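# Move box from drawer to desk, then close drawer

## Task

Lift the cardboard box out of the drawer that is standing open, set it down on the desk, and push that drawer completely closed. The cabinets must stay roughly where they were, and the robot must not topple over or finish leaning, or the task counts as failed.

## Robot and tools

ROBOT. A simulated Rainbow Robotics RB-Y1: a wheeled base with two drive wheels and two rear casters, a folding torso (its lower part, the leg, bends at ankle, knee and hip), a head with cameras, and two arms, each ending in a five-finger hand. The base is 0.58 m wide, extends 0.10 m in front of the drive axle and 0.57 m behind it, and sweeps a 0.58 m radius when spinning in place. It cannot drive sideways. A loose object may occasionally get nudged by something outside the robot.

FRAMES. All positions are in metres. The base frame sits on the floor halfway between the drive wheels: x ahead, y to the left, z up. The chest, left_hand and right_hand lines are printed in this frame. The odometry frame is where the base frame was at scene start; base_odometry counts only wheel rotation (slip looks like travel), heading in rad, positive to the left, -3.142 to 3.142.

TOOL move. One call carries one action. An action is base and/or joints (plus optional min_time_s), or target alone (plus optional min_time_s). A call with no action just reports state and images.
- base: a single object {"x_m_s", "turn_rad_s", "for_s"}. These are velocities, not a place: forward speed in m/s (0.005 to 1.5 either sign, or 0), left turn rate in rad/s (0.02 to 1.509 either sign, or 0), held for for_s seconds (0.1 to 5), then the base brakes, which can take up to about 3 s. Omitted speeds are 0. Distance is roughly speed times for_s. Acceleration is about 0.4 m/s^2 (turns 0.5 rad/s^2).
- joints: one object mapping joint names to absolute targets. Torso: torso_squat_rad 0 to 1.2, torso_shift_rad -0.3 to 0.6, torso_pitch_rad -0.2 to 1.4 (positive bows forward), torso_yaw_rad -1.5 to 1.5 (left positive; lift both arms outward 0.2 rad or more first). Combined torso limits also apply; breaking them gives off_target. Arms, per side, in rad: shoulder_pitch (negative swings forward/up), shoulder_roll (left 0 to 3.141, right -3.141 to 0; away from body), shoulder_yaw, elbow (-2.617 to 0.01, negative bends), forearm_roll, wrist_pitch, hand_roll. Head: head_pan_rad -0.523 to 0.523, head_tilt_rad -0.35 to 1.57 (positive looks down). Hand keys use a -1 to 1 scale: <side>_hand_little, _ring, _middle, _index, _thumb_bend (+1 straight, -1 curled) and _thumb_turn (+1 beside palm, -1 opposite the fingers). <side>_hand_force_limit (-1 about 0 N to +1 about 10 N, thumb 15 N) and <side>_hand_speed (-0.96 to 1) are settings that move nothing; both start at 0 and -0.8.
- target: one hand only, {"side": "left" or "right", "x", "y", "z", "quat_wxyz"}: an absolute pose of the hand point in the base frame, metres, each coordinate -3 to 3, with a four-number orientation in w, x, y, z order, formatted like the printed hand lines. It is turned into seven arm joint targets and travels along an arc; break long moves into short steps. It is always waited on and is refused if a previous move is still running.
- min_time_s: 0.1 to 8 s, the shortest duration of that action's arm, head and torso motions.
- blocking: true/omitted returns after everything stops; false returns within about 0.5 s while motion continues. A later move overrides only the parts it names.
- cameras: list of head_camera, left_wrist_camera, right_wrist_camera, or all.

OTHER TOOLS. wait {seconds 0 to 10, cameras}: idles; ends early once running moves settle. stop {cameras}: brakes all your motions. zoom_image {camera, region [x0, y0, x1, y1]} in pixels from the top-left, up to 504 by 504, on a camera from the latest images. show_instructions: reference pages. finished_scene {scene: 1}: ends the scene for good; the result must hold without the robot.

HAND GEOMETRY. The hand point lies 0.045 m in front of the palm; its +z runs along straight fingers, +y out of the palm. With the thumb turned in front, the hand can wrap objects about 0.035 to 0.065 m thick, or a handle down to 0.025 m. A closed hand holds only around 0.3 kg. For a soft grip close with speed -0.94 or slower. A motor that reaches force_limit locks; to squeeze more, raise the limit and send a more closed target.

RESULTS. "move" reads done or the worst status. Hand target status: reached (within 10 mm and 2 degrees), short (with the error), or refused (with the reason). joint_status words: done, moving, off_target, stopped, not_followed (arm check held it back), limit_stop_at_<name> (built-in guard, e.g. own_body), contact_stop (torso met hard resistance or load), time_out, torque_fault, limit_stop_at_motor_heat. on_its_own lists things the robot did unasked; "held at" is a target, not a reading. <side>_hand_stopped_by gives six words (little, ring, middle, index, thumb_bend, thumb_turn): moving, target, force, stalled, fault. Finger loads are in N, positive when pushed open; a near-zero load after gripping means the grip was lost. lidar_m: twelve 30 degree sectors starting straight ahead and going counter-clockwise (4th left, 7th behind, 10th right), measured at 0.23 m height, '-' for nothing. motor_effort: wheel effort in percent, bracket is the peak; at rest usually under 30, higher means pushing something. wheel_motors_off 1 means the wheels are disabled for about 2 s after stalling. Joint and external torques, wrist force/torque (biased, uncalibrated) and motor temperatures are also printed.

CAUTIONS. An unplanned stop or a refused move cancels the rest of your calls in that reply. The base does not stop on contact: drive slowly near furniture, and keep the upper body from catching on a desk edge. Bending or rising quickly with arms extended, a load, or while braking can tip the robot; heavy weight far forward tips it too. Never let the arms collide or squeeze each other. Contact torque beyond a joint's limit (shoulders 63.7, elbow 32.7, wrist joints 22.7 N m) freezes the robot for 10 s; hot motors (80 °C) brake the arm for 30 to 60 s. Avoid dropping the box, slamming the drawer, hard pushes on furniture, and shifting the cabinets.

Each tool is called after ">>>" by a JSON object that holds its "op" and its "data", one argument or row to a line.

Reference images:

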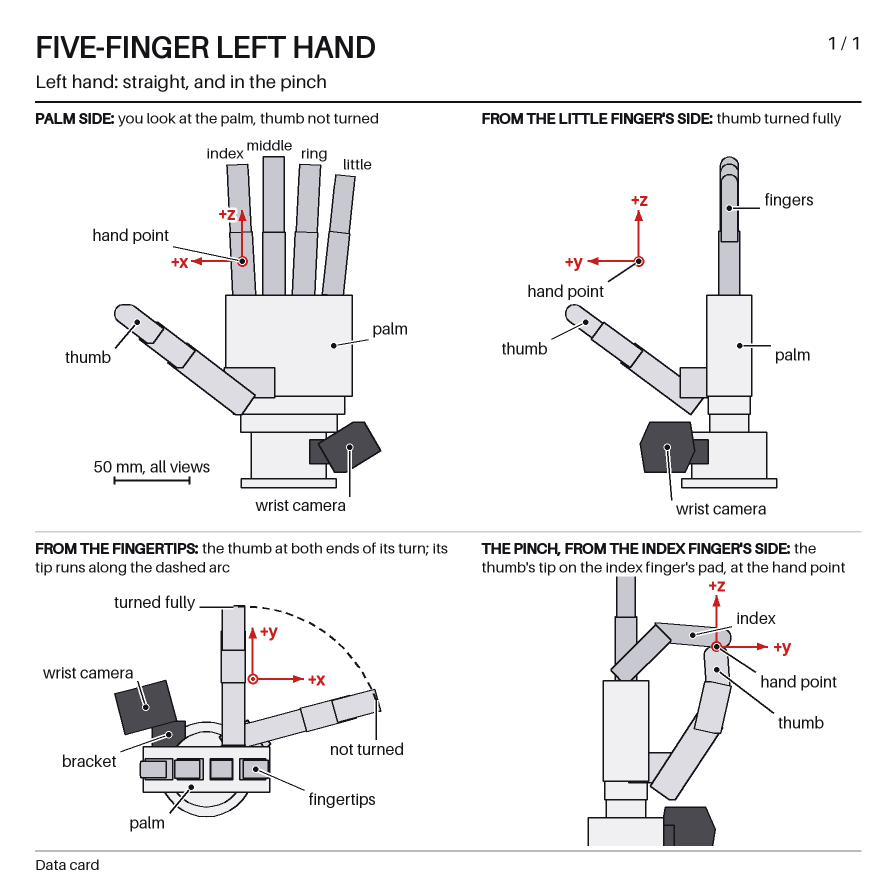

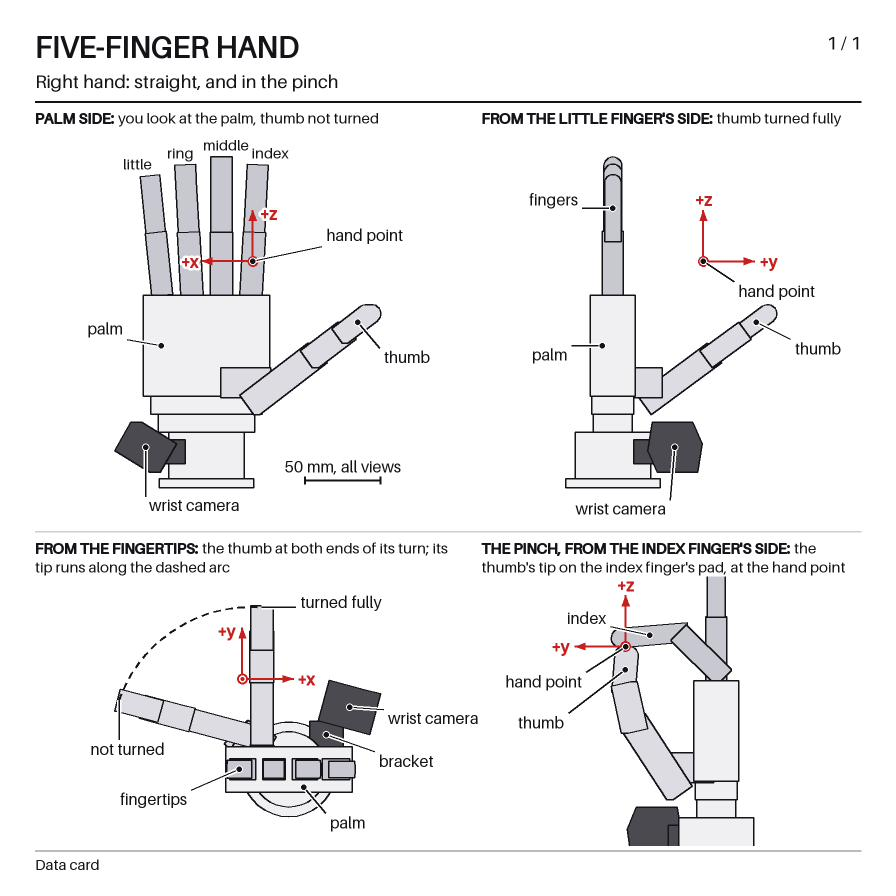

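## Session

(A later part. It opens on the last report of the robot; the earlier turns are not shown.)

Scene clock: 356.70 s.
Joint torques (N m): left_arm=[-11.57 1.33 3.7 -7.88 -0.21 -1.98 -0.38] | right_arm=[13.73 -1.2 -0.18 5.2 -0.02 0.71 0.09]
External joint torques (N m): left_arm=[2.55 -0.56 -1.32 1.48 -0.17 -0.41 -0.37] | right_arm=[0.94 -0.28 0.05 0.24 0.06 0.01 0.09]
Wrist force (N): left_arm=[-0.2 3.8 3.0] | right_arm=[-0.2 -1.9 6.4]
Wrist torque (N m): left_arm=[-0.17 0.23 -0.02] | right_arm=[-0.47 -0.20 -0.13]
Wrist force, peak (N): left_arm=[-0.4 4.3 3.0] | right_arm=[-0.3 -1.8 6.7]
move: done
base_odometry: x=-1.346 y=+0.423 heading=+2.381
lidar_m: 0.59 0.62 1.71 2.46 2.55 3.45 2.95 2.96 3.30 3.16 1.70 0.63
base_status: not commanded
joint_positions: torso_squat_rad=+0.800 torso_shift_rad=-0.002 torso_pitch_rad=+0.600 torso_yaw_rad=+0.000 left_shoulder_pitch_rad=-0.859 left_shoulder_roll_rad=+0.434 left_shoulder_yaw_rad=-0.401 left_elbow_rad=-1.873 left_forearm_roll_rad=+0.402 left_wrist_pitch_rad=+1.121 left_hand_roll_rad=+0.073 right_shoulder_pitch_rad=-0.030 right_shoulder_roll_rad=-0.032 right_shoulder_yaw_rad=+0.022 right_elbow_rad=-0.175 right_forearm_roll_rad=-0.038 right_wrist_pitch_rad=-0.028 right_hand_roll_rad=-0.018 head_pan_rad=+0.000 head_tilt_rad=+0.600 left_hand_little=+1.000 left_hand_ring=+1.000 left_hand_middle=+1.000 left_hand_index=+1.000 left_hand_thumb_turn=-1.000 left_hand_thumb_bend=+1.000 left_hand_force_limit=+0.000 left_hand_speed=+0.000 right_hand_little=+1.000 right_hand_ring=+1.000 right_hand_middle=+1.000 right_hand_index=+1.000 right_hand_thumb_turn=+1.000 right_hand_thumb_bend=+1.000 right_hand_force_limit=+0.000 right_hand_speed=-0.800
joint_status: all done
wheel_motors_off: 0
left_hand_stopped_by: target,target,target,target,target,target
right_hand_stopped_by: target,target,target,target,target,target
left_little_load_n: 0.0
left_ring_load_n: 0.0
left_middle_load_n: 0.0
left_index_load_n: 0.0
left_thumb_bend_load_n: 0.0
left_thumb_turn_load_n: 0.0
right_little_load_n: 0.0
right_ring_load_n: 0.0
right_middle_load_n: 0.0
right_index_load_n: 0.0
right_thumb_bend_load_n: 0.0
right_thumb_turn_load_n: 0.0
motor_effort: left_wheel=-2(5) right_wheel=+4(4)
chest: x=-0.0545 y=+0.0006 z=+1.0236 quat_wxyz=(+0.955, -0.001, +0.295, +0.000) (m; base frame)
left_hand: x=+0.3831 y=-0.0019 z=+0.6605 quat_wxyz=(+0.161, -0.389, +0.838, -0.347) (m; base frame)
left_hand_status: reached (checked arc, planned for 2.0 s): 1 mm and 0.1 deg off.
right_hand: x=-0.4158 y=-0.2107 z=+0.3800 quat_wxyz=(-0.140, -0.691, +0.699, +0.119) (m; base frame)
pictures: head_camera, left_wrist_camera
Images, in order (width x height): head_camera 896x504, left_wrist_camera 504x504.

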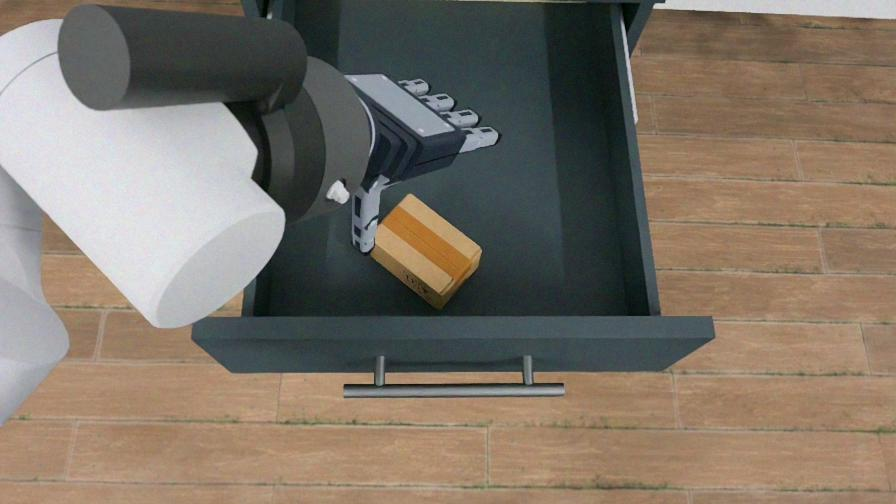

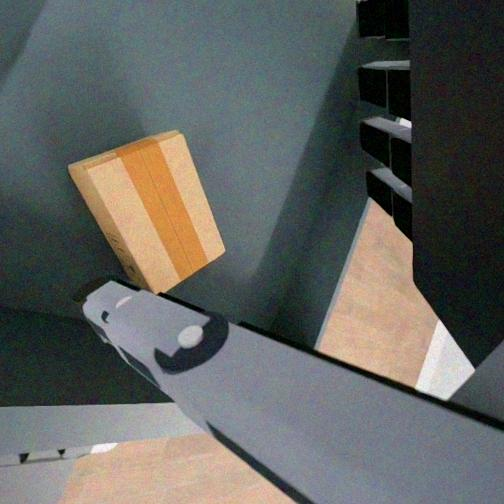

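>>> {"op": "move", "data": {
  "target": {"side": "left", "x": 0.375, "y": -0.011, "z": 0.605, "quat_wxyz": [0.1612, -0.3892, 0.8385, -0.3473]},
  "min_time_s": 1.5,
  "cameras": ["head_camera", "left_wrist_camera"]
}}

>>> {"op": "zoom_image", "data": {
  "camera": "head_camera",
  "region": [300, 80, 600, 340]
}}

Scene clock: 384.47 s.
Joint torques (N m): left_arm=[-10.8 0.03 3.06 -8.53 -0.2 -2.02 -0.36] | right_arm=[13.58 -0.5 -0.16 5.23 -0.04 0.58 0.03]
External joint torques (N m): left_arm=[2.64 -0.86 -1.26 1.31 -0.22 -0.44 -0.35] | right_arm=[0.79 0.41 0.07 0.27 0.03 -0.12 0.03]
Wrist force (N): left_arm=[0.2 3.9 3.0] | right_arm=[0.0 -1.5 6.5]
Wrist torque (N m): left_arm=[-0.15 0.15 0.00] | right_arm=[-0.42 -0.24 -0.11]
Wrist force, peak (N): left_arm=[-0.2 4.3 3.1] | right_arm=[-0.1 -1.8 6.8]
move: done
base_odometry: x=-1.346 y=+0.423 heading=+2.381
lidar_m: 0.59 0.63 1.70 2.45 2.54 3.46 2.96 2.96 3.29 3.16 1.69 0.63
base_status: not commanded
joint_positions: torso_squat_rad=+0.800 torso_shift_rad=-0.002 torso_pitch_rad=+0.600 torso_yaw_rad=+0.000 left_shoulder_pitch_rad=-0.806 left_shoulder_roll_rad=+0.383 left_shoulder_yaw_rad=-0.451 left_elbow_rad=-1.723 left_forearm_roll_rad=+0.341 left_wrist_pitch_rad=+0.942 left_hand_roll_rad=+0.038 right_shoulder_pitch_rad=-0.030 right_shoulder_roll_rad=-0.032 right_shoulder_yaw_rad=+0.022 right_elbow_rad=-0.175 right_forearm_roll_rad=-0.038 right_wrist_pitch_rad=-0.028 right_hand_roll_rad=-0.018 head_pan_rad=+0.000 head_tilt_rad=+0.600 left_hand_little=+1.000 left_hand_ring=+1.000 left_hand_middle=+1.000 left_hand_index=+1.000 left_hand_thumb_turn=-1.000 left_hand_thumb_bend=+1.000 left_hand_force_limit=+0.000 left_hand_speed=+0.000 right_hand_little=+1.000 right_hand_ring=+1.000 right_hand_middle=+1.000 right_hand_index=+1.000 right_hand_thumb_turn=+1.000 right_hand_thumb_bend=+1.000 right_hand_force_limit=+0.000 right_hand_speed=-0.800
joint_status: all done
wheel_motors_off: 0
left_hand_stopped_by: target,target,target,target,target,target
right_hand_stopped_by: target,target,target,target,target,target
left_little_load_n: 0.0
left_ring_load_n: 0.0
left_middle_load_n: 0.0
left_index_load_n: 0.0
left_thumb_bend_load_n: 0.0
left_thumb_turn_load_n: 0.0
right_little_load_n: 0.0
right_ring_load_n: 0.0
right_middle_load_n: 0.0
right_index_load_n: 0.0
right_thumb_bend_load_n: -0.5
right_thumb_turn_load_n: 0.0
motor_effort: left_wheel=-3(5) right_wheel=+4(4)
chest: x=-0.0545 y=+0.0006 z=+1.0236 quat_wxyz=(+0.955, -0.001, +0.295, +0.000) (m; base frame)
left_hand: x=+0.3753 y=-0.0110 z=+0.6054 quat_wxyz=(+0.161, -0.389, +0.838, -0.347) (m; base frame)
left_hand_status: reached (checked arc, planned for 1.5 s): 1 mm and 0.0 deg off.
right_hand: x=-0.4158 y=-0.2107 z=+0.3800 quat_wxyz=(-0.140, -0.691, +0.699, +0.119) (m; base frame)
pictures: head_camera, left_wrist_camera
Images, in order (width x height): head_camera 896x504, left_wrist_camera 504x504.

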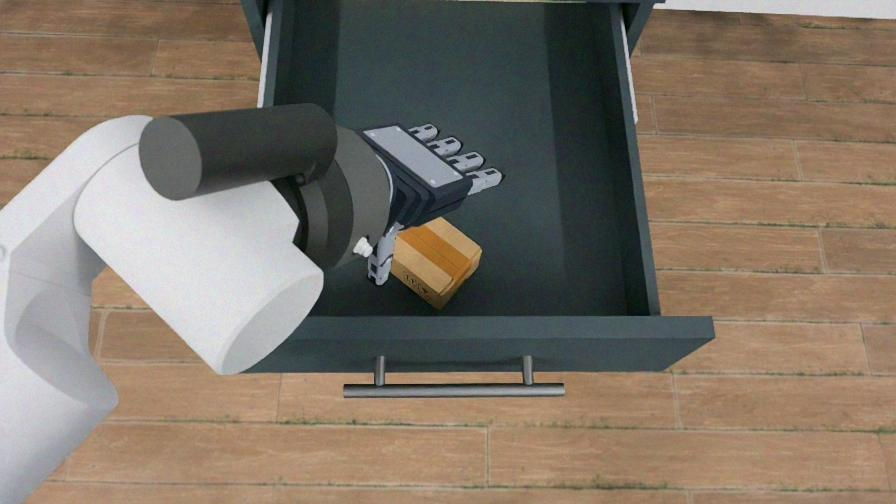

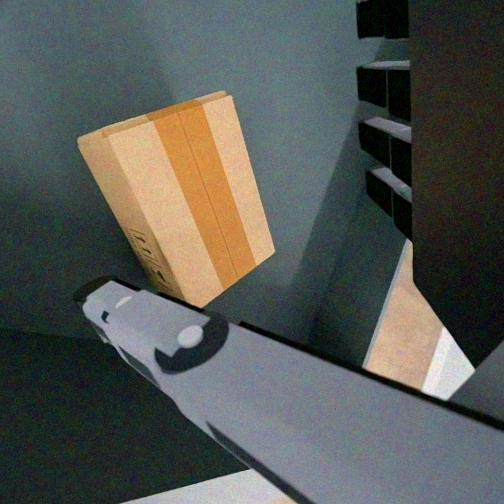

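Scaled by 1.680 from the camera's 896x504 image, which has a finer 1280x720 frame.

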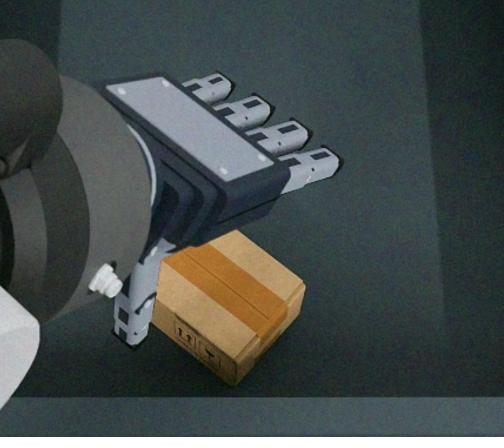

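>>> {"op": "move", "data": {
  "target": {"side": "left", "x": 0.382, "y": -0.016, "z": 0.575, "quat_wxyz": [0.1738, -0.4195, 0.8232, -0.3410]},
  "min_time_s": 1.5
}}

>>> {"op": "move", "data": {
  "target": {"side": "left", "x": 0.382, "y": -0.016, "z": 0.560, "quat_wxyz": [0.1738, -0.4195, 0.8232, -0.3410]},
  "min_time_s": 1.5,
  "cameras": ["head_camera", "left_wrist_camera"]
}}

>>> {"op": "zoom_image", "data": {
  "camera": "head_camera",
  "region": [300, 80, 600, 340]
}}

Scene clock: 405.50 s.
Joint torques (N m): left_arm=[-10.93 -0.63 2.21 -8.68 -0.17 -1.95 0.39] | right_arm=[13.47 -0.83 0.14 5.11 0.04 0.75 0.03]
External joint torques (N m): left_arm=[2.49 -0.59 -1.37 1.35 -0.13 -0.38 0.4] | right_arm=[0.67 0.08 0.37 0.16 0.12 0.05 0.03]
Wrist force (N): left_arm=[-0.1 3.7 3.0] | right_arm=[-0.1 -1.7 6.5]
Wrist torque (N m): left_arm=[-0.19 0.17 0.10] | right_arm=[-0.44 -0.22 -0.11]
Wrist force, peak (N): left_arm=[0.0 4.0 3.4] | right_arm=[-0.3 -1.7 6.7]
move: done
base_odometry: x=-1.346 y=+0.423 heading=+2.381
lidar_m: 0.60 0.62 1.72 2.46 2.56 3.45 2.94 2.96 3.30 3.17 1.70 0.63
base_status: not commanded
joint_positions: torso_squat_rad=+0.800 torso_shift_rad=-0.002 torso_pitch_rad=+0.600 torso_yaw_rad=+0.000 left_shoulder_pitch_rad=-0.798 left_shoulder_roll_rad=+0.317 left_shoulder_yaw_rad=-0.458 left_elbow_rad=-1.602 left_forearm_roll_rad=+0.233 left_wrist_pitch_rad=+0.851 left_hand_roll_rad=+0.096 right_shoulder_pitch_rad=-0.030 right_shoulder_roll_rad=-0.032 right_shoulder_yaw_rad=+0.022 right_elbow_rad=-0.175 right_forearm_roll_rad=-0.038 right_wrist_pitch_rad=-0.028 right_hand_roll_rad=-0.018 head_pan_rad=+0.000 head_tilt_rad=+0.600 left_hand_little=+1.000 left_hand_ring=+1.000 left_hand_middle=+1.000 left_hand_index=+1.000 left_hand_thumb_turn=-1.000 left_hand_thumb_bend=+1.000 left_hand_force_limit=+0.000 left_hand_speed=+0.000 right_hand_little=+1.000 right_hand_ring=+1.000 right_hand_middle=+1.000 right_hand_index=+1.000 right_hand_thumb_turn=+1.000 right_hand_thumb_bend=+1.000 right_hand_force_limit=+0.000 right_hand_speed=-0.800
joint_status: all done
wheel_motors_off: 0
left_hand_stopped_by: target,target,target,target,target,target
right_hand_stopped_by: target,target,target,target,target,target
left_little_load_n: 0.0
left_ring_load_n: 0.0
left_middle_load_n: 0.0
left_index_load_n: 0.0
left_thumb_bend_load_n: 0.0
left_thumb_turn_load_n: 0.0
right_little_load_n: 0.0
right_ring_load_n: 0.0
right_middle_load_n: 0.0
right_index_load_n: 0.5
right_thumb_bend_load_n: 0.0
right_thumb_turn_load_n: 0.0
motor_effort: left_wheel=-4(5) right_wheel=+4(4)
chest: x=-0.0545 y=+0.0006 z=+1.0236 quat_wxyz=(+0.955, -0.001, +0.295, +0.000) (m; base frame)
left_hand: x=+0.3820 y=-0.0159 z=+0.5757 quat_wxyz=(+0.174, -0.419, +0.823, -0.341) (m; base frame)
left_hand_status: reached (checked arc, planned for 1.5 s): 1 mm and 0.1 deg off.
right_hand: x=-0.4158 y=-0.2107 z=+0.3800 quat_wxyz=(-0.140, -0.691, +0.699, +0.119) (m; base frame)
pictures: none

Scene clock: 407.33 s.
Joint torques (N m): left_arm=[-14.82 -1.07 2.51 -8.5 -0.25 -1.83 -0.52] | right_arm=[13.47 -0.88 0.42 5.14 -0.14 0.72 0]
External joint torques (N m): left_arm=[-1.41 -0.93 -0.94 1.5 -0.23 -0.26 -0.52] | right_arm=[0.67 0.04 0.65 0.18 -0.07 0.02 0]
Wrist force (N): left_arm=[-0.2 3.9 2.9] | right_arm=[-0.1 -1.7 6.3]
Wrist torque (N m): left_arm=[-0.14 0.20 -0.04] | right_arm=[-0.44 -0.22 -0.12]
Wrist force, peak (N): left_arm=[-0.2 4.1 2.9] | right_arm=[-0.2 -1.7 6.7]
move: done
base_odometry: x=-1.346 y=+0.423 heading=+2.381
lidar_m: 0.58 0.61 1.71 2.46 2.55 3.44 2.97 2.95 3.29 3.17 1.70 0.63
base_status: not commanded
joint_positions: torso_squat_rad=+0.800 torso_shift_rad=-0.002 torso_pitch_rad=+0.600 torso_yaw_rad=+0.000 left_shoulder_pitch_rad=-0.799 left_shoulder_roll_rad=+0.306 left_shoulder_yaw_rad=-0.464 left_elbow_rad=-1.538 left_forearm_roll_rad=+0.230 left_wrist_pitch_rad=+0.793 left_hand_roll_rad=+0.087 right_shoulder_pitch_rad=-0.030 right_shoulder_roll_rad=-0.032 right_shoulder_yaw_rad=+0.022 right_elbow_rad=-0.175 right_forearm_roll_rad=-0.038 right_wrist_pitch_rad=-0.028 right_hand_roll_rad=-0.018 head_pan_rad=+0.000 head_tilt_rad=+0.600 left_hand_little=+1.000 left_hand_ring=+1.000 left_hand_middle=+1.000 left_hand_index=+1.000 left_hand_thumb_turn=-1.000 left_hand_thumb_bend=+1.000 left_hand_force_limit=+0.000 left_hand_speed=+0.000 right_hand_little=+1.000 right_hand_ring=+1.000 right_hand_middle=+1.000 right_hand_index=+1.000 right_hand_thumb_turn=+1.000 right_hand_thumb_bend=+1.000 right_hand_force_limit=+0.000 right_hand_speed=-0.800
joint_status: all done
wheel_motors_off: 0
left_hand_stopped_by: target,target,target,target,target,target
right_hand_stopped_by: target,target,target,target,target,target
left_little_load_n: 0.0
left_ring_load_n: 0.0
left_middle_load_n: 0.0
left_index_load_n: -0.5
left_thumb_bend_load_n: 0.0
left_thumb_turn_load_n: 0.5
right_little_load_n: 0.0
right_ring_load_n: 0.0
right_middle_load_n: 0.0
right_index_load_n: 0.0
right_thumb_bend_load_n: 0.0
right_thumb_turn_load_n: 0.0
motor_effort: left_wheel=-3(5) right_wheel=+4(4)
chest: x=-0.0545 y=+0.0006 z=+1.0236 quat_wxyz=(+0.955, -0.001, +0.296, +0.000) (m; base frame)
left_hand: x=+0.3820 y=-0.0158 z=+0.5601 quat_wxyz=(+0.174, -0.420, +0.823, -0.341) (m; base frame)
left_hand_status: reached (checked arc, planned for 1.5 s): 0 mm and 0.0 deg off.
right_hand: x=-0.4158 y=-0.2107 z=+0.3800 quat_wxyz=(-0.140, -0.691, +0.699, +0.119) (m; base frame)
pictures: head_camera, left_wrist_camera
Images, in order (width x height): head_camera 896x504, left_wrist_camera 504x504.

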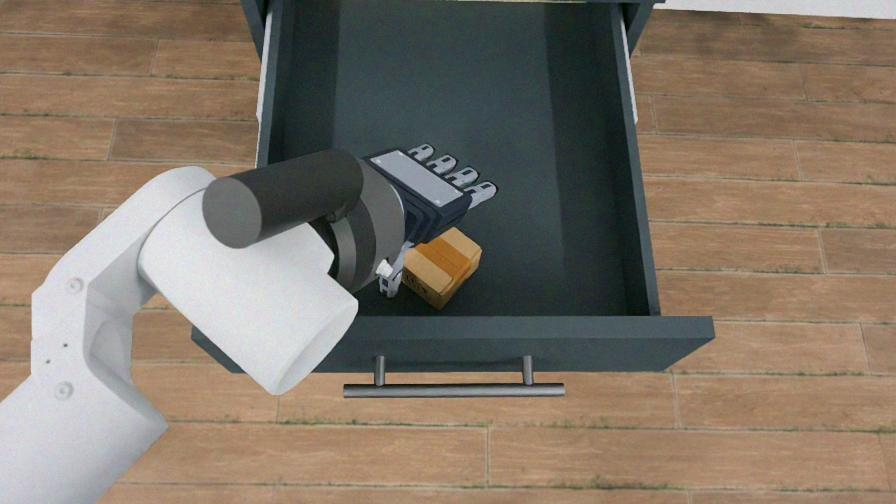

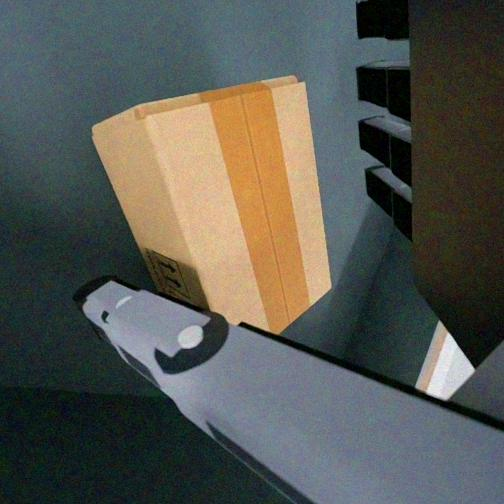

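Scaled by 1.680 from the camera's 896x504 image, which has a finer 1280x720 frame.

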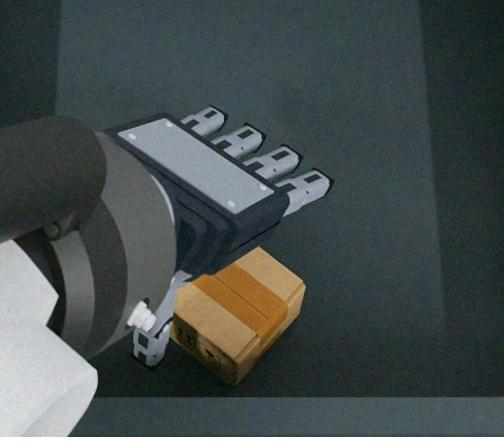

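>>> {"op": "move", "data": {
  "joints": {"left_hand_speed": -0.9, "left_hand_force_limit": 0.0, "left_hand_index": -0.6, "left_hand_middle": -0.6, "left_hand_ring": -0.6},
  "cameras": ["head_camera", "left_wrist_camera"]
}}

>>> {"op": "zoom_image", "data": {
  "camera": "head_camera",
  "region": [300, 80, 600, 340]
}}

Scene clock: 423.27 s.
Joint torques (N m): left_arm=[-14.15 -0.82 1.91 -8.81 -0.13 -2.06 -0.53] | right_arm=[13.77 -0.87 -0.25 5.23 0.01 0.71 0.03]
External joint torques (N m): left_arm=[-0.75 -0.69 -1.54 1.18 -0.11 -0.51 -0.53] | right_arm=[0.98 0.04 -0.02 0.27 0.08 0.02 0.03]
Wrist force (N): left_arm=[-0.6 4.0 3.2] | right_arm=[-0.2 -1.5 6.5]
Wrist torque (N m): left_arm=[-0.17 0.26 -0.05] | right_arm=[-0.42 -0.20 -0.11]
Wrist force, peak (N): left_arm=[-0.3 4.4 3.7] | right_arm=[-0.4 -1.6 6.8]
move: off_target
base_odometry: x=-1.346 y=+0.423 heading=+2.381
lidar_m: 0.60 0.61 1.70 2.47 2.55 3.44 2.94 2.96 3.29 3.17 1.69 0.64
base_status: not commanded
joint_positions: torso_squat_rad=+0.800 torso_shift_rad=-0.002 torso_pitch_rad=+0.600 torso_yaw_rad=+0.000 left_shoulder_pitch_rad=-0.799 left_shoulder_roll_rad=+0.306 left_shoulder_yaw_rad=-0.464 left_elbow_rad=-1.538 left_forearm_roll_rad=+0.230 left_wrist_pitch_rad=+0.793 left_hand_roll_rad=+0.087 right_shoulder_pitch_rad=-0.030 right_shoulder_roll_rad=-0.032 right_shoulder_yaw_rad=+0.022 right_elbow_rad=-0.175 right_forearm_roll_rad=-0.038 right_wrist_pitch_rad=-0.028 right_hand_roll_rad=-0.018 head_pan_rad=+0.000 head_tilt_rad=+0.600 left_hand_little=+1.000 left_hand_ring=+0.025 left_hand_middle=+0.071 left_hand_index=+0.043 left_hand_thumb_turn=-1.000 left_hand_thumb_bend=+1.001 left_hand_force_limit=+0.000 left_hand_speed=-0.900 right_hand_little=+1.000 right_hand_ring=+1.000 right_hand_middle=+1.000 right_hand_index=+1.000 right_hand_thumb_turn=+1.000 right_hand_thumb_bend=+1.000 right_hand_force_limit=+0.000 right_hand_speed=-0.800
joint_status: left_hand_ring off_target (ended at +0.025, target -0.600); left_hand_middle off_target (ended at +0.071, target -0.600); left_hand_index off_target (ended at +0.043, target -0.600); the others done
wheel_motors_off: 0
left_hand_stopped_by: target,force,force,force,target,target
right_hand_stopped_by: target,target,target,target,target,target
left_little_load_n: 0.0
left_ring_load_n: 8.0
left_middle_load_n: 4.0
left_index_load_n: 7.5
left_thumb_bend_load_n: 3.0
left_thumb_turn_load_n: 3.5
right_little_load_n: 0.0
right_ring_load_n: 0.0
right_middle_load_n: 0.0
right_index_load_n: 0.0
right_thumb_bend_load_n: 0.0
right_thumb_turn_load_n: 0.0
motor_effort: left_wheel=-4(6) right_wheel=+4(4)
chest: x=-0.0545 y=+0.0006 z=+1.0236 quat_wxyz=(+0.955, -0.001, +0.296, +0.000) (m; base frame)
left_hand: x=+0.3820 y=-0.0158 z=+0.5600 quat_wxyz=(+0.174, -0.420, +0.823, -0.341) (m; base frame)
right_hand: x=-0.4158 y=-0.2107 z=+0.3800 quat_wxyz=(-0.140, -0.691, +0.699, +0.119) (m; base frame)
pictures: head_camera, left_wrist_camera
Images, in order (width x height): head_camera 896x504, left_wrist_camera 504x504.

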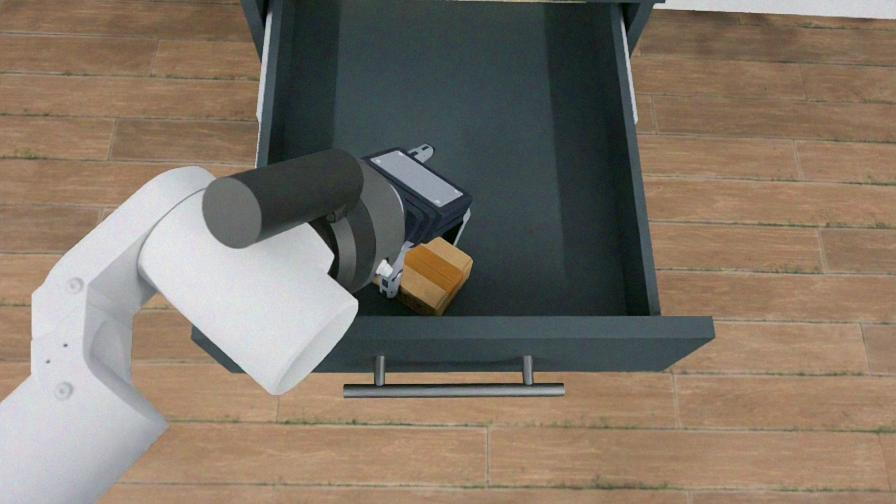

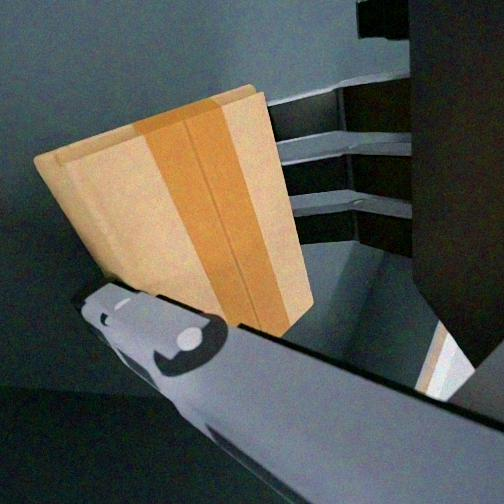

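Scaled by 1.680 from the camera's 896x504 image, which has a finer 1280x720 frame.

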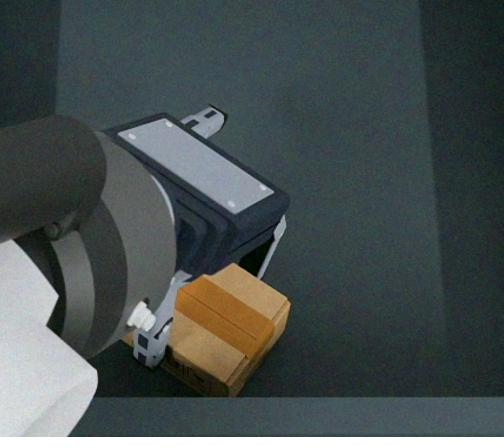

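>>> {"op": "move", "data": {
  "target": {"side": "left", "x": 0.382, "y": -0.016, "z": 0.60, "quat_wxyz": [0.1738, -0.4195, 0.8232, -0.3410]},
  "min_time_s": 2,
  "cameras": ["head_camera", "left_wrist_camera"]
}}

Scene clock: 429.00 s.
Joint torques (N m): left_arm=[-14.87 1.27 4.32 -10.16 0.25 -1.15 0.45] | right_arm=[13.49 -0.81 -0.13 5.11 -0.1 0.55 -0.02]
External joint torques (N m): left_arm=[-1.37 1.17 0.55 -0.16 0.31 0.4 0.45] | right_arm=[0.69 0.11 0.1 0.15 -0.02 -0.14 -0.02]
Wrist force (N): left_arm=[-0.5 4.5 3.5] | right_arm=[-0.2 -1.6 6.4]
Wrist torque (N m): left_arm=[-0.12 0.26 0.09] | right_arm=[-0.42 -0.20 -0.12]
Wrist force, peak (N): left_arm=[-0.3 4.6 3.7] | right_arm=[-0.2 -1.8 6.7]
move: done
base_odometry: x=-1.346 y=+0.423 heading=+2.381
lidar_m: 0.59 0.63 1.72 2.46 2.56 3.45 2.95 2.97 3.26 3.17 1.70 0.64
base_status: not commanded
joint_positions: torso_squat_rad=+0.800 torso_shift_rad=-0.002 torso_pitch_rad=+0.600 torso_yaw_rad=+0.000 left_shoulder_pitch_rad=-0.806 left_shoulder_roll_rad=+0.330 left_shoulder_yaw_rad=-0.449 left_elbow_rad=-1.689 left_forearm_roll_rad=+0.239 left_wrist_pitch_rad=+0.939 left_hand_roll_rad=+0.113 right_shoulder_pitch_rad=-0.030 right_shoulder_roll_rad=-0.032 right_shoulder_yaw_rad=+0.022 right_elbow_rad=-0.175 right_forearm_roll_rad=-0.038 right_wrist_pitch_rad=-0.028 right_hand_roll_rad=-0.018 head_pan_rad=+0.000 head_tilt_rad=+0.600 left_hand_little=+1.000 left_hand_ring=+0.025 left_hand_middle=+0.071 left_hand_index=+0.043 left_hand_thumb_turn=-1.000 left_hand_thumb_bend=+1.001 left_hand_force_limit=+0.000 left_hand_speed=-0.900 right_hand_little=+1.000 right_hand_ring=+1.000 right_hand_middle=+1.000 right_hand_index=+1.000 right_hand_thumb_turn=+1.000 right_hand_thumb_bend=+1.000 right_hand_force_limit=+0.000 right_hand_speed=-0.800
joint_status: all done
wheel_motors_off: 0
left_hand_stopped_by: target,force,force,force,target,target
right_hand_stopped_by: target,target,target,target,target,target
left_little_load_n: 0.0
left_ring_load_n: 8.0
left_middle_load_n: 4.0
left_index_load_n: 8.0
left_thumb_bend_load_n: 3.0
left_thumb_turn_load_n: 4.0
right_little_load_n: 0.0
right_ring_load_n: 0.0
right_middle_load_n: 0.0
right_index_load_n: 0.0
right_thumb_bend_load_n: 0.0
right_thumb_turn_load_n: 0.0
motor_effort: left_wheel=-5(5) right_wheel=+4(4)
chest: x=-0.0545 y=+0.0006 z=+1.0236 quat_wxyz=(+0.955, -0.001, +0.295, +0.000) (m; base frame)
left_hand: x=+0.3820 y=-0.0162 z=+0.5995 quat_wxyz=(+0.174, -0.419, +0.823, -0.341) (m; base frame)
left_hand_status: reached (checked arc, planned for 2.0 s): 1 mm and 0.0 deg off.
right_hand: x=-0.4158 y=-0.2107 z=+0.3800 quat_wxyz=(-0.140, -0.691, +0.699, +0.119) (m; base frame)
pictures: head_camera, left_wrist_camera
Images, in order (width x height): head_camera 896x504, left_wrist_camera 504x504.

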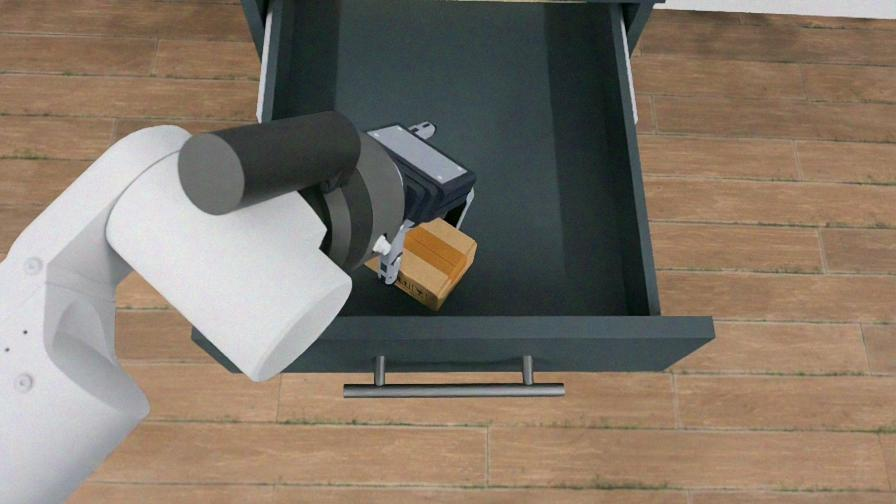

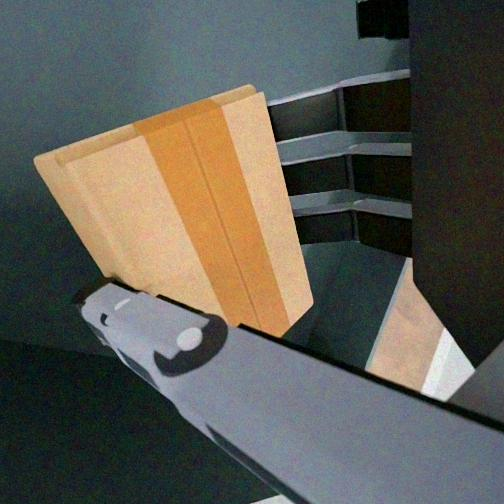

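>>> {"op": "move", "data": {
  "target": {"side": "left", "x": 0.382, "y": -0.006, "z": 0.72, "quat_wxyz": [0.1738, -0.4195, 0.8232, -0.3410]},
  "min_time_s": 2
}}

>>> {"op": "move", "data": {
  "target": {"side": "left", "x": 0.40, "y": 0.16, "z": 0.85, "quat_wxyz": [0.1738, -0.4195, 0.8232, -0.3410]},
  "min_time_s": 2.5,
  "cameras": ["head_camera", "left_wrist_camera", "right_wrist_camera"]
}}

Scene clock: 446.20 s.
Joint torques (N m): left_arm=[-15.44 2.47 5.21 -8.96 0 -1.19 0.41] | right_arm=[13.59 -0.9 -0.24 5.19 -0.01 0.79 0.1]
External joint torques (N m): left_arm=[-0.94 0.98 0.47 -0.26 0.21 0.34 0.42] | right_arm=[0.79 0.01 -0.01 0.23 0.06 0.09 0.1]
Wrist force (N): left_arm=[-0.1 4.7 3.6] | right_arm=[-0.4 -1.7 6.3]
Wrist torque (N m): left_arm=[-0.09 0.18 0.10] | right_arm=[-0.45 -0.16 -0.14]
Wrist force, peak (N): left_arm=[-0.4 4.4 4.1] | right_arm=[-0.1 -1.7 6.7]
move: done
base_odometry: x=-1.346 y=+0.423 heading=+2.381
lidar_m: 0.60 0.60 1.72 2.46 2.55 3.46 2.96 2.96 3.29 3.17 1.69 0.63
base_status: not commanded
joint_positions: torso_squat_rad=+0.800 torso_shift_rad=-0.002 torso_pitch_rad=+0.600 torso_yaw_rad=+0.000 left_shoulder_pitch_rad=-0.925 left_shoulder_roll_rad=+0.399 left_shoulder_yaw_rad=-0.360 left_elbow_rad=-2.030 left_forearm_roll_rad=+0.342 left_wrist_pitch_rad=+1.361 left_hand_roll_rad=+0.188 right_shoulder_pitch_rad=-0.030 right_shoulder_roll_rad=-0.032 right_shoulder_yaw_rad=+0.022 right_elbow_rad=-0.175 right_forearm_roll_rad=-0.038 right_wrist_pitch_rad=-0.028 right_hand_roll_rad=-0.018 head_pan_rad=+0.000 head_tilt_rad=+0.600 left_hand_little=+1.000 left_hand_ring=+0.025 left_hand_middle=+0.071 left_hand_index=+0.043 left_hand_thumb_turn=-1.000 left_hand_thumb_bend=+1.001 left_hand_force_limit=+0.000 left_hand_speed=-0.900 right_hand_little=+1.000 right_hand_ring=+1.000 right_hand_middle=+1.000 right_hand_index=+1.000 right_hand_thumb_turn=+1.000 right_hand_thumb_bend=+1.000 right_hand_force_limit=+0.000 right_hand_speed=-0.800
joint_status: all done
wheel_motors_off: 0
left_hand_stopped_by: target,force,force,force,target,target
right_hand_stopped_by: target,target,target,target,target,target
left_little_load_n: 0.0
left_ring_load_n: 8.0
left_middle_load_n: 4.5
left_index_load_n: 7.5
left_thumb_bend_load_n: 2.5
left_thumb_turn_load_n: 4.0
right_little_load_n: 0.0
right_ring_load_n: 0.0
right_middle_load_n: 0.0
right_index_load_n: 0.0
right_thumb_bend_load_n: 0.0
right_thumb_turn_load_n: 0.0
motor_effort: left_wheel=-3(5) right_wheel=+4(4)
chest: x=-0.0545 y=+0.0006 z=+1.0236 quat_wxyz=(+0.955, -0.001, +0.295, +0.000) (m; base frame)
left_hand: x=+0.3819 y=-0.0060 z=+0.7199 quat_wxyz=(+0.174, -0.419, +0.823, -0.341) (m; base frame)
left_hand_status: reached (checked arc, planned for 2.0 s): 0 mm and 0.0 deg off.
right_hand: x=-0.4158 y=-0.2107 z=+0.3800 quat_wxyz=(-0.140, -0.691, +0.699, +0.119) (m; base frame)
pictures: none

Scene clock: 449.03 s.
Joint torques (N m): left_arm=[-15.43 9.9 6.61 -5.28 0.23 -1.38 -0.31] | right_arm=[14.13 -0.99 0.26 5.08 -0.24 0.47 0.06]
External joint torques (N m): left_arm=[-1.32 -0.13 0.23 -0.23 0.24 0.18 -0.31] | right_arm=[1.33 -0.07 0.49 0.12 -0.17 -0.23 0.06]
Wrist force (N): left_arm=[-0.2 4.3 3.6] | right_arm=[0.0 -1.5 6.3]
Wrist torque (N m): left_arm=[-0.16 0.19 -0.03] | right_arm=[-0.42 -0.22 -0.11]
Wrist force, peak (N): left_arm=[0.1 4.6 4.0] | right_arm=[-0.2 -1.8 6.7]
move: done
base_odometry: x=-1.346 y=+0.423 heading=+2.381
lidar_m: 0.59 0.63 1.72 2.47 2.56 3.45 2.95 2.97 3.29 3.16 1.69 0.63
base_status: not commanded
joint_positions: torso_squat_rad=+0.800 torso_shift_rad=-0.002 torso_pitch_rad=+0.600 torso_yaw_rad=+0.000 left_shoulder_pitch_rad=-0.978 left_shoulder_roll_rad=+0.760 left_shoulder_yaw_rad=+0.185 left_elbow_rad=-2.149 left_forearm_roll_rad=+0.951 left_wrist_pitch_rad=+1.642 left_hand_roll_rad=+0.035 right_shoulder_pitch_rad=-0.030 right_shoulder_roll_rad=-0.032 right_shoulder_yaw_rad=+0.022 right_elbow_rad=-0.175 right_forearm_roll_rad=-0.038 right_wrist_pitch_rad=-0.028 right_hand_roll_rad=-0.018 head_pan_rad=+0.000 head_tilt_rad=+0.600 left_hand_little=+1.000 left_hand_ring=+0.025 left_hand_middle=+0.071 left_hand_index=+0.043 left_hand_thumb_turn=-1.000 left_hand_thumb_bend=+1.001 left_hand_force_limit=+0.000 left_hand_speed=-0.900 right_hand_little=+1.000 right_hand_ring=+1.000 right_hand_middle=+1.000 right_hand_index=+1.000 right_hand_thumb_turn=+1.000 right_hand_thumb_bend=+1.000 right_hand_force_limit=+0.000 right_hand_speed=-0.800
joint_status: all done
wheel_motors_off: 0
left_hand_stopped_by: target,force,force,force,target,target
right_hand_stopped_by: target,target,target,target,target,target
left_little_load_n: 0.0
left_ring_load_n: 8.0
left_middle_load_n: 4.0
left_index_load_n: 7.5
left_thumb_bend_load_n: 2.5
left_thumb_turn_load_n: 4.0
right_little_load_n: 0.0
right_ring_load_n: 0.0
right_middle_load_n: 0.0
right_index_load_n: 0.0
right_thumb_bend_load_n: 0.0
right_thumb_turn_load_n: 0.0
motor_effort: left_wheel=-4(5) right_wheel=+4(4)
chest: x=-0.0545 y=+0.0006 z=+1.0236 quat_wxyz=(+0.955, -0.001, +0.295, +0.000) (m; base frame)
left_hand: x=+0.3999 y=+0.1600 z=+0.8499 quat_wxyz=(+0.174, -0.420, +0.823, -0.341) (m; base frame)
left_hand_status: reached (checked arc, planned for 2.5 s): 0 mm and 0.0 deg off.
right_hand: x=-0.4158 y=-0.2107 z=+0.3800 quat_wxyz=(-0.140, -0.691, +0.699, +0.119) (m; base frame)
pictures: head_camera, left_wrist_camera, right_wrist_camera
Images, in order (width x height): head_camera 896x504, left_wrist_camera 504x504, right_wrist_camera 504x504.

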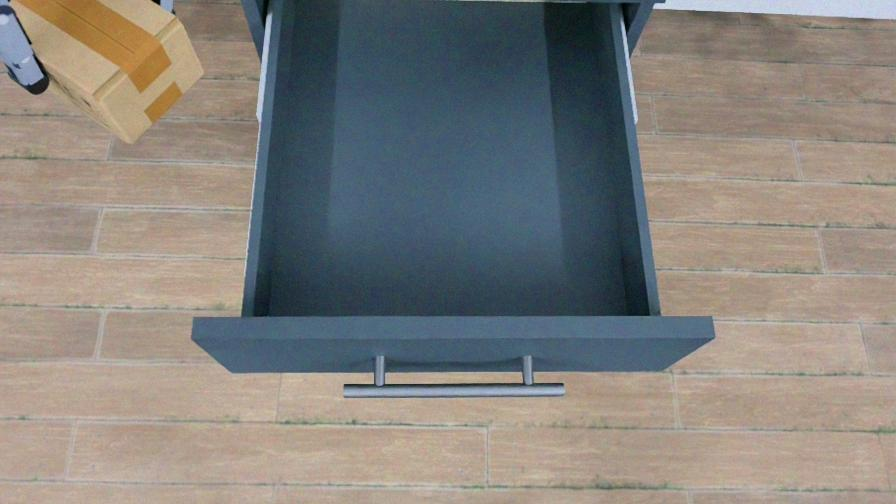

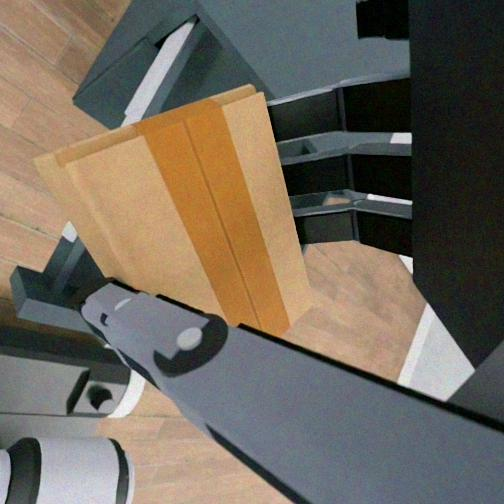

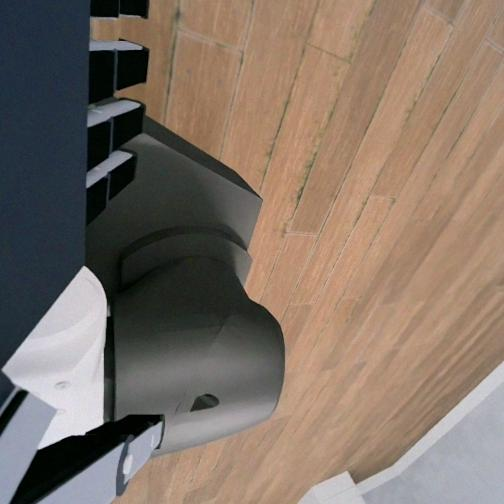

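>>> {"op": "move", "data": {
  "base": {"x_m_s": -0.15, "for_s": 1.0},
  "joints": {"right_hand_speed": 0.0, "right_hand_force_limit": -0.3, "right_hand_little": -1, "right_hand_ring": -1, "right_hand_middle": -1, "right_hand_index": -1}
}}

>>> {"op": "move", "data": {
  "target": {"side": "right", "x": 0.1, "y": -0.36, "z": 0.72, "quat_wxyz": [0.1228, -0.6964, 0.6964, -0.1228]},
  "min_time_s": 3,
  "cameras": ["head_camera"]
}}

Scene clock: 490.77 s.
Joint torques (N m): left_arm=[-14.44 9.62 6.57 -4.77 0.08 -1.55 -0.24] | right_arm=[13.19 -0.85 -0.36 5.17 0.01 0.68 -0.05]
External joint torques (N m): left_arm=[-0.32 -0.41 0.19 0.27 0.09 0.01 -0.23] | right_arm=[0.39 0.07 -0.13 0.21 0.09 -0.02 -0.05]
Wrist force (N): left_arm=[0.0 4.2 3.7] | right_arm=[-0.2 -1.8 6.5]
Wrist torque (N m): left_arm=[-0.19 0.17 -0.01] | right_arm=[-0.46 -0.22 -0.13]
Wrist force, peak (N): left_arm=[-0.4 4.7 3.8] | right_arm=[-0.2 -1.7 6.7]
move: done
base_odometry: x=-1.237 y=+0.319 heading=+2.382
lidar_m: 0.74 1.40 1.93 2.49 2.52 3.29 2.82 2.83 3.28 3.18 1.90 0.79
base_status: done (sent for 1 of 1 s)
joint_positions: torso_squat_rad=+0.800 torso_shift_rad=-0.003 torso_pitch_rad=+0.600 torso_yaw_rad=+0.000 left_shoulder_pitch_rad=-0.978 left_shoulder_roll_rad=+0.760 left_shoulder_yaw_rad=+0.185 left_elbow_rad=-2.149 left_forearm_roll_rad=+0.951 left_wrist_pitch_rad=+1.643 left_hand_roll_rad=+0.035 right_shoulder_pitch_rad=-0.030 right_shoulder_roll_rad=-0.032 right_shoulder_yaw_rad=+0.022 right_elbow_rad=-0.175 right_forearm_roll_rad=-0.038 right_wrist_pitch_rad=-0.028 right_hand_roll_rad=-0.018 head_pan_rad=+0.000 head_tilt_rad=+0.600 left_hand_little=+1.000 left_hand_ring=+0.025 left_hand_middle=+0.071 left_hand_index=+0.043 left_hand_thumb_turn=-1.000 left_hand_thumb_bend=+1.001 left_hand_force_limit=+0.000 left_hand_speed=-0.900 right_hand_little=-1.000 right_hand_ring=-1.000 right_hand_middle=-1.000 right_hand_index=-1.000 right_hand_thumb_turn=+1.000 right_hand_thumb_bend=+1.000 right_hand_force_limit=-0.300 right_hand_speed=+0.000
joint_status: all done
wheel_motors_off: 0
left_hand_stopped_by: target,force,force,force,target,target
right_hand_stopped_by: target,target,target,target,target,target
left_little_load_n: 0.0
left_ring_load_n: 8.0
left_middle_load_n: 4.5
left_index_load_n: 7.5
left_thumb_bend_load_n: 3.0
left_thumb_turn_load_n: 4.0
right_little_load_n: 0.0
right_ring_load_n: 0.0
right_middle_load_n: 0.0
right_index_load_n: 0.0
right_thumb_bend_load_n: 0.0
right_thumb_turn_load_n: 0.0
motor_effort: left_wheel=+8(19) right_wheel=-8(15)
chest: x=-0.0546 y=+0.0006 z=+1.0236 quat_wxyz=(+0.955, -0.001, +0.295, +0.000) (m; base frame)
left_hand: x=+0.3999 y=+0.1599 z=+0.8501 quat_wxyz=(+0.174, -0.420, +0.823, -0.341) (m; base frame)
right_hand: x=-0.4158 y=-0.2107 z=+0.3799 quat_wxyz=(-0.140, -0.691, +0.699, +0.119) (m; base frame)
pictures: none

Scene clock: 494.10 s.
Joint torques (N m): left_arm=[-14.28 9.75 6.27 -4.92 0 -1.57 -0.41] | right_arm=[3.26 4.79 -6.21 -1.85 0.1 -0.23 -0.18]
External joint torques (N m): left_arm=[-0.17 -0.28 -0.11 0.12 0.01 -0.01 -0.4] | right_arm=[0.99 -0.09 -1.22 -0.28 -0.26 0.18 -0.17]
Wrist force (N): left_arm=[-0.1 4.5 3.7] | right_arm=[-0.1 2.0 6.8]
Wrist torque (N m): left_arm=[-0.16 0.21 -0.01] | right_arm=[-0.24 -0.16 -0.09]
Wrist force, peak (N): left_arm=[-0.4 4.8 3.6] | right_arm=[-0.2 2.7 6.9]
move: done
base_odometry: x=-1.237 y=+0.319 heading=+2.382
lidar_m: 0.75 1.39 1.91 2.48 2.51 3.29 2.81 2.80 3.28 3.17 1.90 0.79
base_status: not commanded
joint_positions: torso_squat_rad=+0.800 torso_shift_rad=-0.003 torso_pitch_rad=+0.600 torso_yaw_rad=+0.000 left_shoulder_pitch_rad=-0.978 left_shoulder_roll_rad=+0.760 left_shoulder_yaw_rad=+0.185 left_elbow_rad=-2.149 left_forearm_roll_rad=+0.951 left_wrist_pitch_rad=+1.643 left_hand_roll_rad=+0.035 right_shoulder_pitch_rad=+1.367 right_shoulder_roll_rad=-1.327 right_shoulder_yaw_rad=-0.952 right_elbow_rad=-2.594 right_forearm_roll_rad=-0.665 right_wrist_pitch_rad=+0.507 right_hand_roll_rad=-0.972 head_pan_rad=+0.000 head_tilt_rad=+0.600 left_hand_little=+1.000 left_hand_ring=+0.025 left_hand_middle=+0.071 left_hand_index=+0.043 left_hand_thumb_turn=-1.000 left_hand_thumb_bend=+1.001 left_hand_force_limit=+0.000 left_hand_speed=-0.900 right_hand_little=-1.000 right_hand_ring=-1.000 right_hand_middle=-1.000 right_hand_index=-1.000 right_hand_thumb_turn=+1.000 right_hand_thumb_bend=+1.000 right_hand_force_limit=-0.300 right_hand_speed=+0.000
joint_status: all done
wheel_motors_off: 0
left_hand_stopped_by: target,force,force,force,target,target
right_hand_stopped_by: target,target,target,target,target,target
left_little_load_n: 0.0
left_ring_load_n: 8.0
left_middle_load_n: 4.5
left_index_load_n: 8.0
left_thumb_bend_load_n: 3.0
left_thumb_turn_load_n: 4.0
right_little_load_n: 0.0
right_ring_load_n: 0.0
right_middle_load_n: 0.0
right_index_load_n: 0.0
right_thumb_bend_load_n: 0.0
right_thumb_turn_load_n: 0.0
motor_effort: left_wheel=+8(10) right_wheel=-8(8)
chest: x=-0.0546 y=+0.0006 z=+1.0236 quat_wxyz=(+0.955, -0.001, +0.295, +0.000) (m; base frame)
left_hand: x=+0.3999 y=+0.1600 z=+0.8501 quat_wxyz=(+0.174, -0.420, +0.823, -0.341) (m; base frame)
right_hand: x=+0.1005 y=-0.3594 z=+0.7199 quat_wxyz=(+0.124, -0.696, +0.696, -0.126) (m; base frame)
right_hand_status: reached (checked arc, planned for 3.0 s): 1 mm and 0.4 deg off.
pictures: head_camera
Images, in order (width x height): head_camera 896x504.

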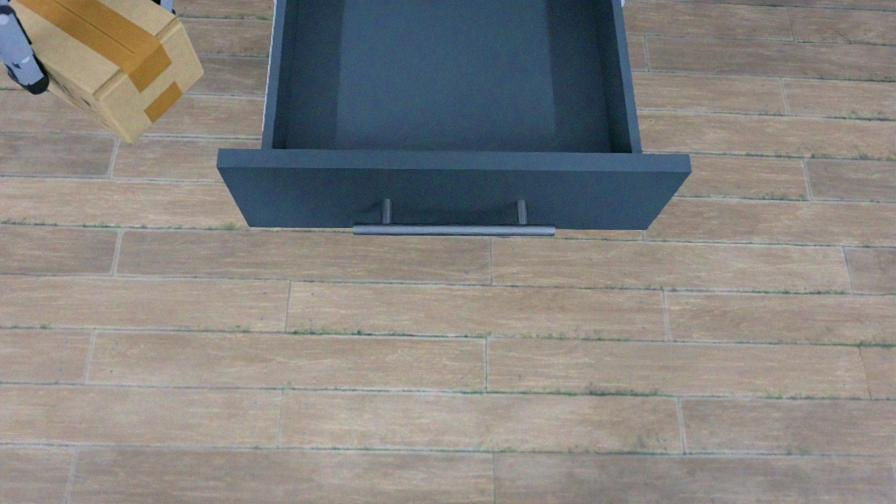

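>>> {"op": "move", "data": {
  "joints": {"right_shoulder_pitch_rad": -0.4, "right_shoulder_roll_rad": -0.5, "right_shoulder_yaw_rad": 0.0, "right_elbow_rad": -2.1, "right_forearm_roll_rad": -0.3, "right_wrist_pitch_rad": 1.3, "right_hand_roll_rad": 0.0},
  "min_time_s": 3.5,
  "cameras": ["head_camera"]
}}

Scene clock: 504.93 s.
Joint torques (N m): left_arm=[-14.61 9.36 6.23 -4.92 0.11 -1.33 -0.15] | right_arm=[-7.93 -5.71 -4.54 -7.71 0.78 -0.71 0.29]
External joint torques (N m): left_arm=[-0.5 -0.67 -0.15 0.12 0.12 0.23 -0.14] | right_arm=[-1.69 0.96 -0.14 0.55 0.33 0.29 0.29]
Wrist force (N): left_arm=[-0.1 4.5 3.5] | right_arm=[-0.9 3.2 6.1]
Wrist torque (N m): left_arm=[-0.13 0.20 -0.02] | right_arm=[-0.07 -0.11 0.02]
Wrist force, peak (N): left_arm=[-0.1 4.8 3.7] | right_arm=[0.0 2.2 7.1]
move: done
base_odometry: x=-1.237 y=+0.319 heading=+2.382
lidar_m: 0.75 1.40 1.93 2.50 2.51 3.29 2.81 2.80 3.28 3.17 1.89 0.78
base_status: not commanded
joint_positions: torso_squat_rad=+0.800 torso_shift_rad=-0.003 torso_pitch_rad=+0.600 torso_yaw_rad=+0.000 left_shoulder_pitch_rad=-0.978 left_shoulder_roll_rad=+0.760 left_shoulder_yaw_rad=+0.185 left_elbow_rad=-2.149 left_forearm_roll_rad=+0.951 left_wrist_pitch_rad=+1.643 left_hand_roll_rad=+0.035 right_shoulder_pitch_rad=-0.400 right_shoulder_roll_rad=-0.500 right_shoulder_yaw_rad=+0.000 right_elbow_rad=-2.100 right_forearm_roll_rad=-0.300 right_wrist_pitch_rad=+1.300 right_hand_roll_rad=+0.000 head_pan_rad=+0.000 head_tilt_rad=+0.600 left_hand_little=+1.000 left_hand_ring=+0.025 left_hand_middle=+0.071 left_hand_index=+0.043 left_hand_thumb_turn=-1.000 left_hand_thumb_bend=+1.001 left_hand_force_limit=+0.000 left_hand_speed=-0.900 right_hand_little=-1.000 right_hand_ring=-1.000 right_hand_middle=-1.000 right_hand_index=-1.000 right_hand_thumb_turn=+1.000 right_hand_thumb_bend=+1.000 right_hand_force_limit=-0.300 right_hand_speed=+0.000
joint_status: all done
wheel_motors_off: 0
left_hand_stopped_by: target,force,force,force,target,target
right_hand_stopped_by: target,target,target,target,target,target
left_little_load_n: 0.0
left_ring_load_n: 8.0
left_middle_load_n: 4.0
left_index_load_n: 7.5
left_thumb_bend_load_n: 2.5
left_thumb_turn_load_n: 4.0
right_little_load_n: 0.0
right_ring_load_n: 0.0
right_middle_load_n: 0.0
right_index_load_n: 0.0
right_thumb_bend_load_n: 0.0
right_thumb_turn_load_n: 0.0
motor_effort: left_wheel=+9(10) right_wheel=-8(8)
chest: x=-0.0546 y=+0.0006 z=+1.0236 quat_wxyz=(+0.955, -0.001, +0.295, +0.000) (m; base frame)
left_hand: x=+0.3999 y=+0.1600 z=+0.8501 quat_wxyz=(+0.174, -0.420, +0.823, -0.341) (m; base frame)
right_hand: x=+0.3126 y=-0.2418 z=+0.6081 quat_wxyz=(+0.173, -0.793, +0.546, -0.210) (m; base frame)
pictures: head_camera
Images, in order (width x height): head_camera 896x504.

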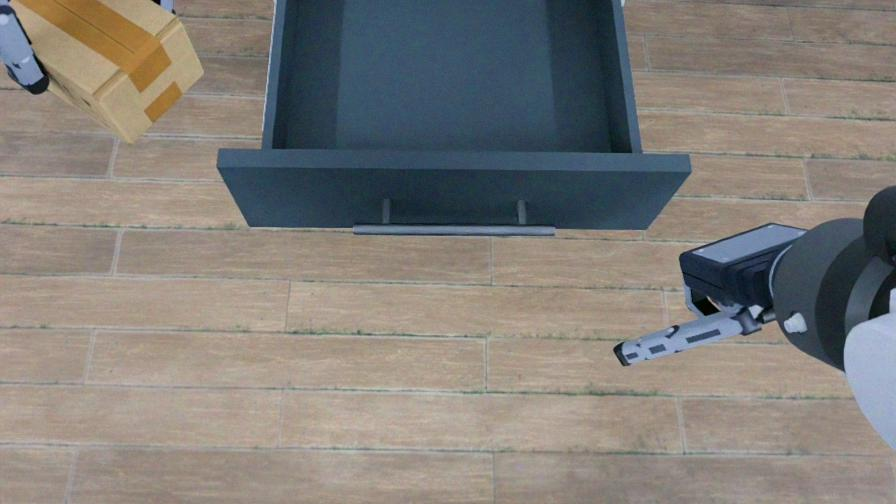

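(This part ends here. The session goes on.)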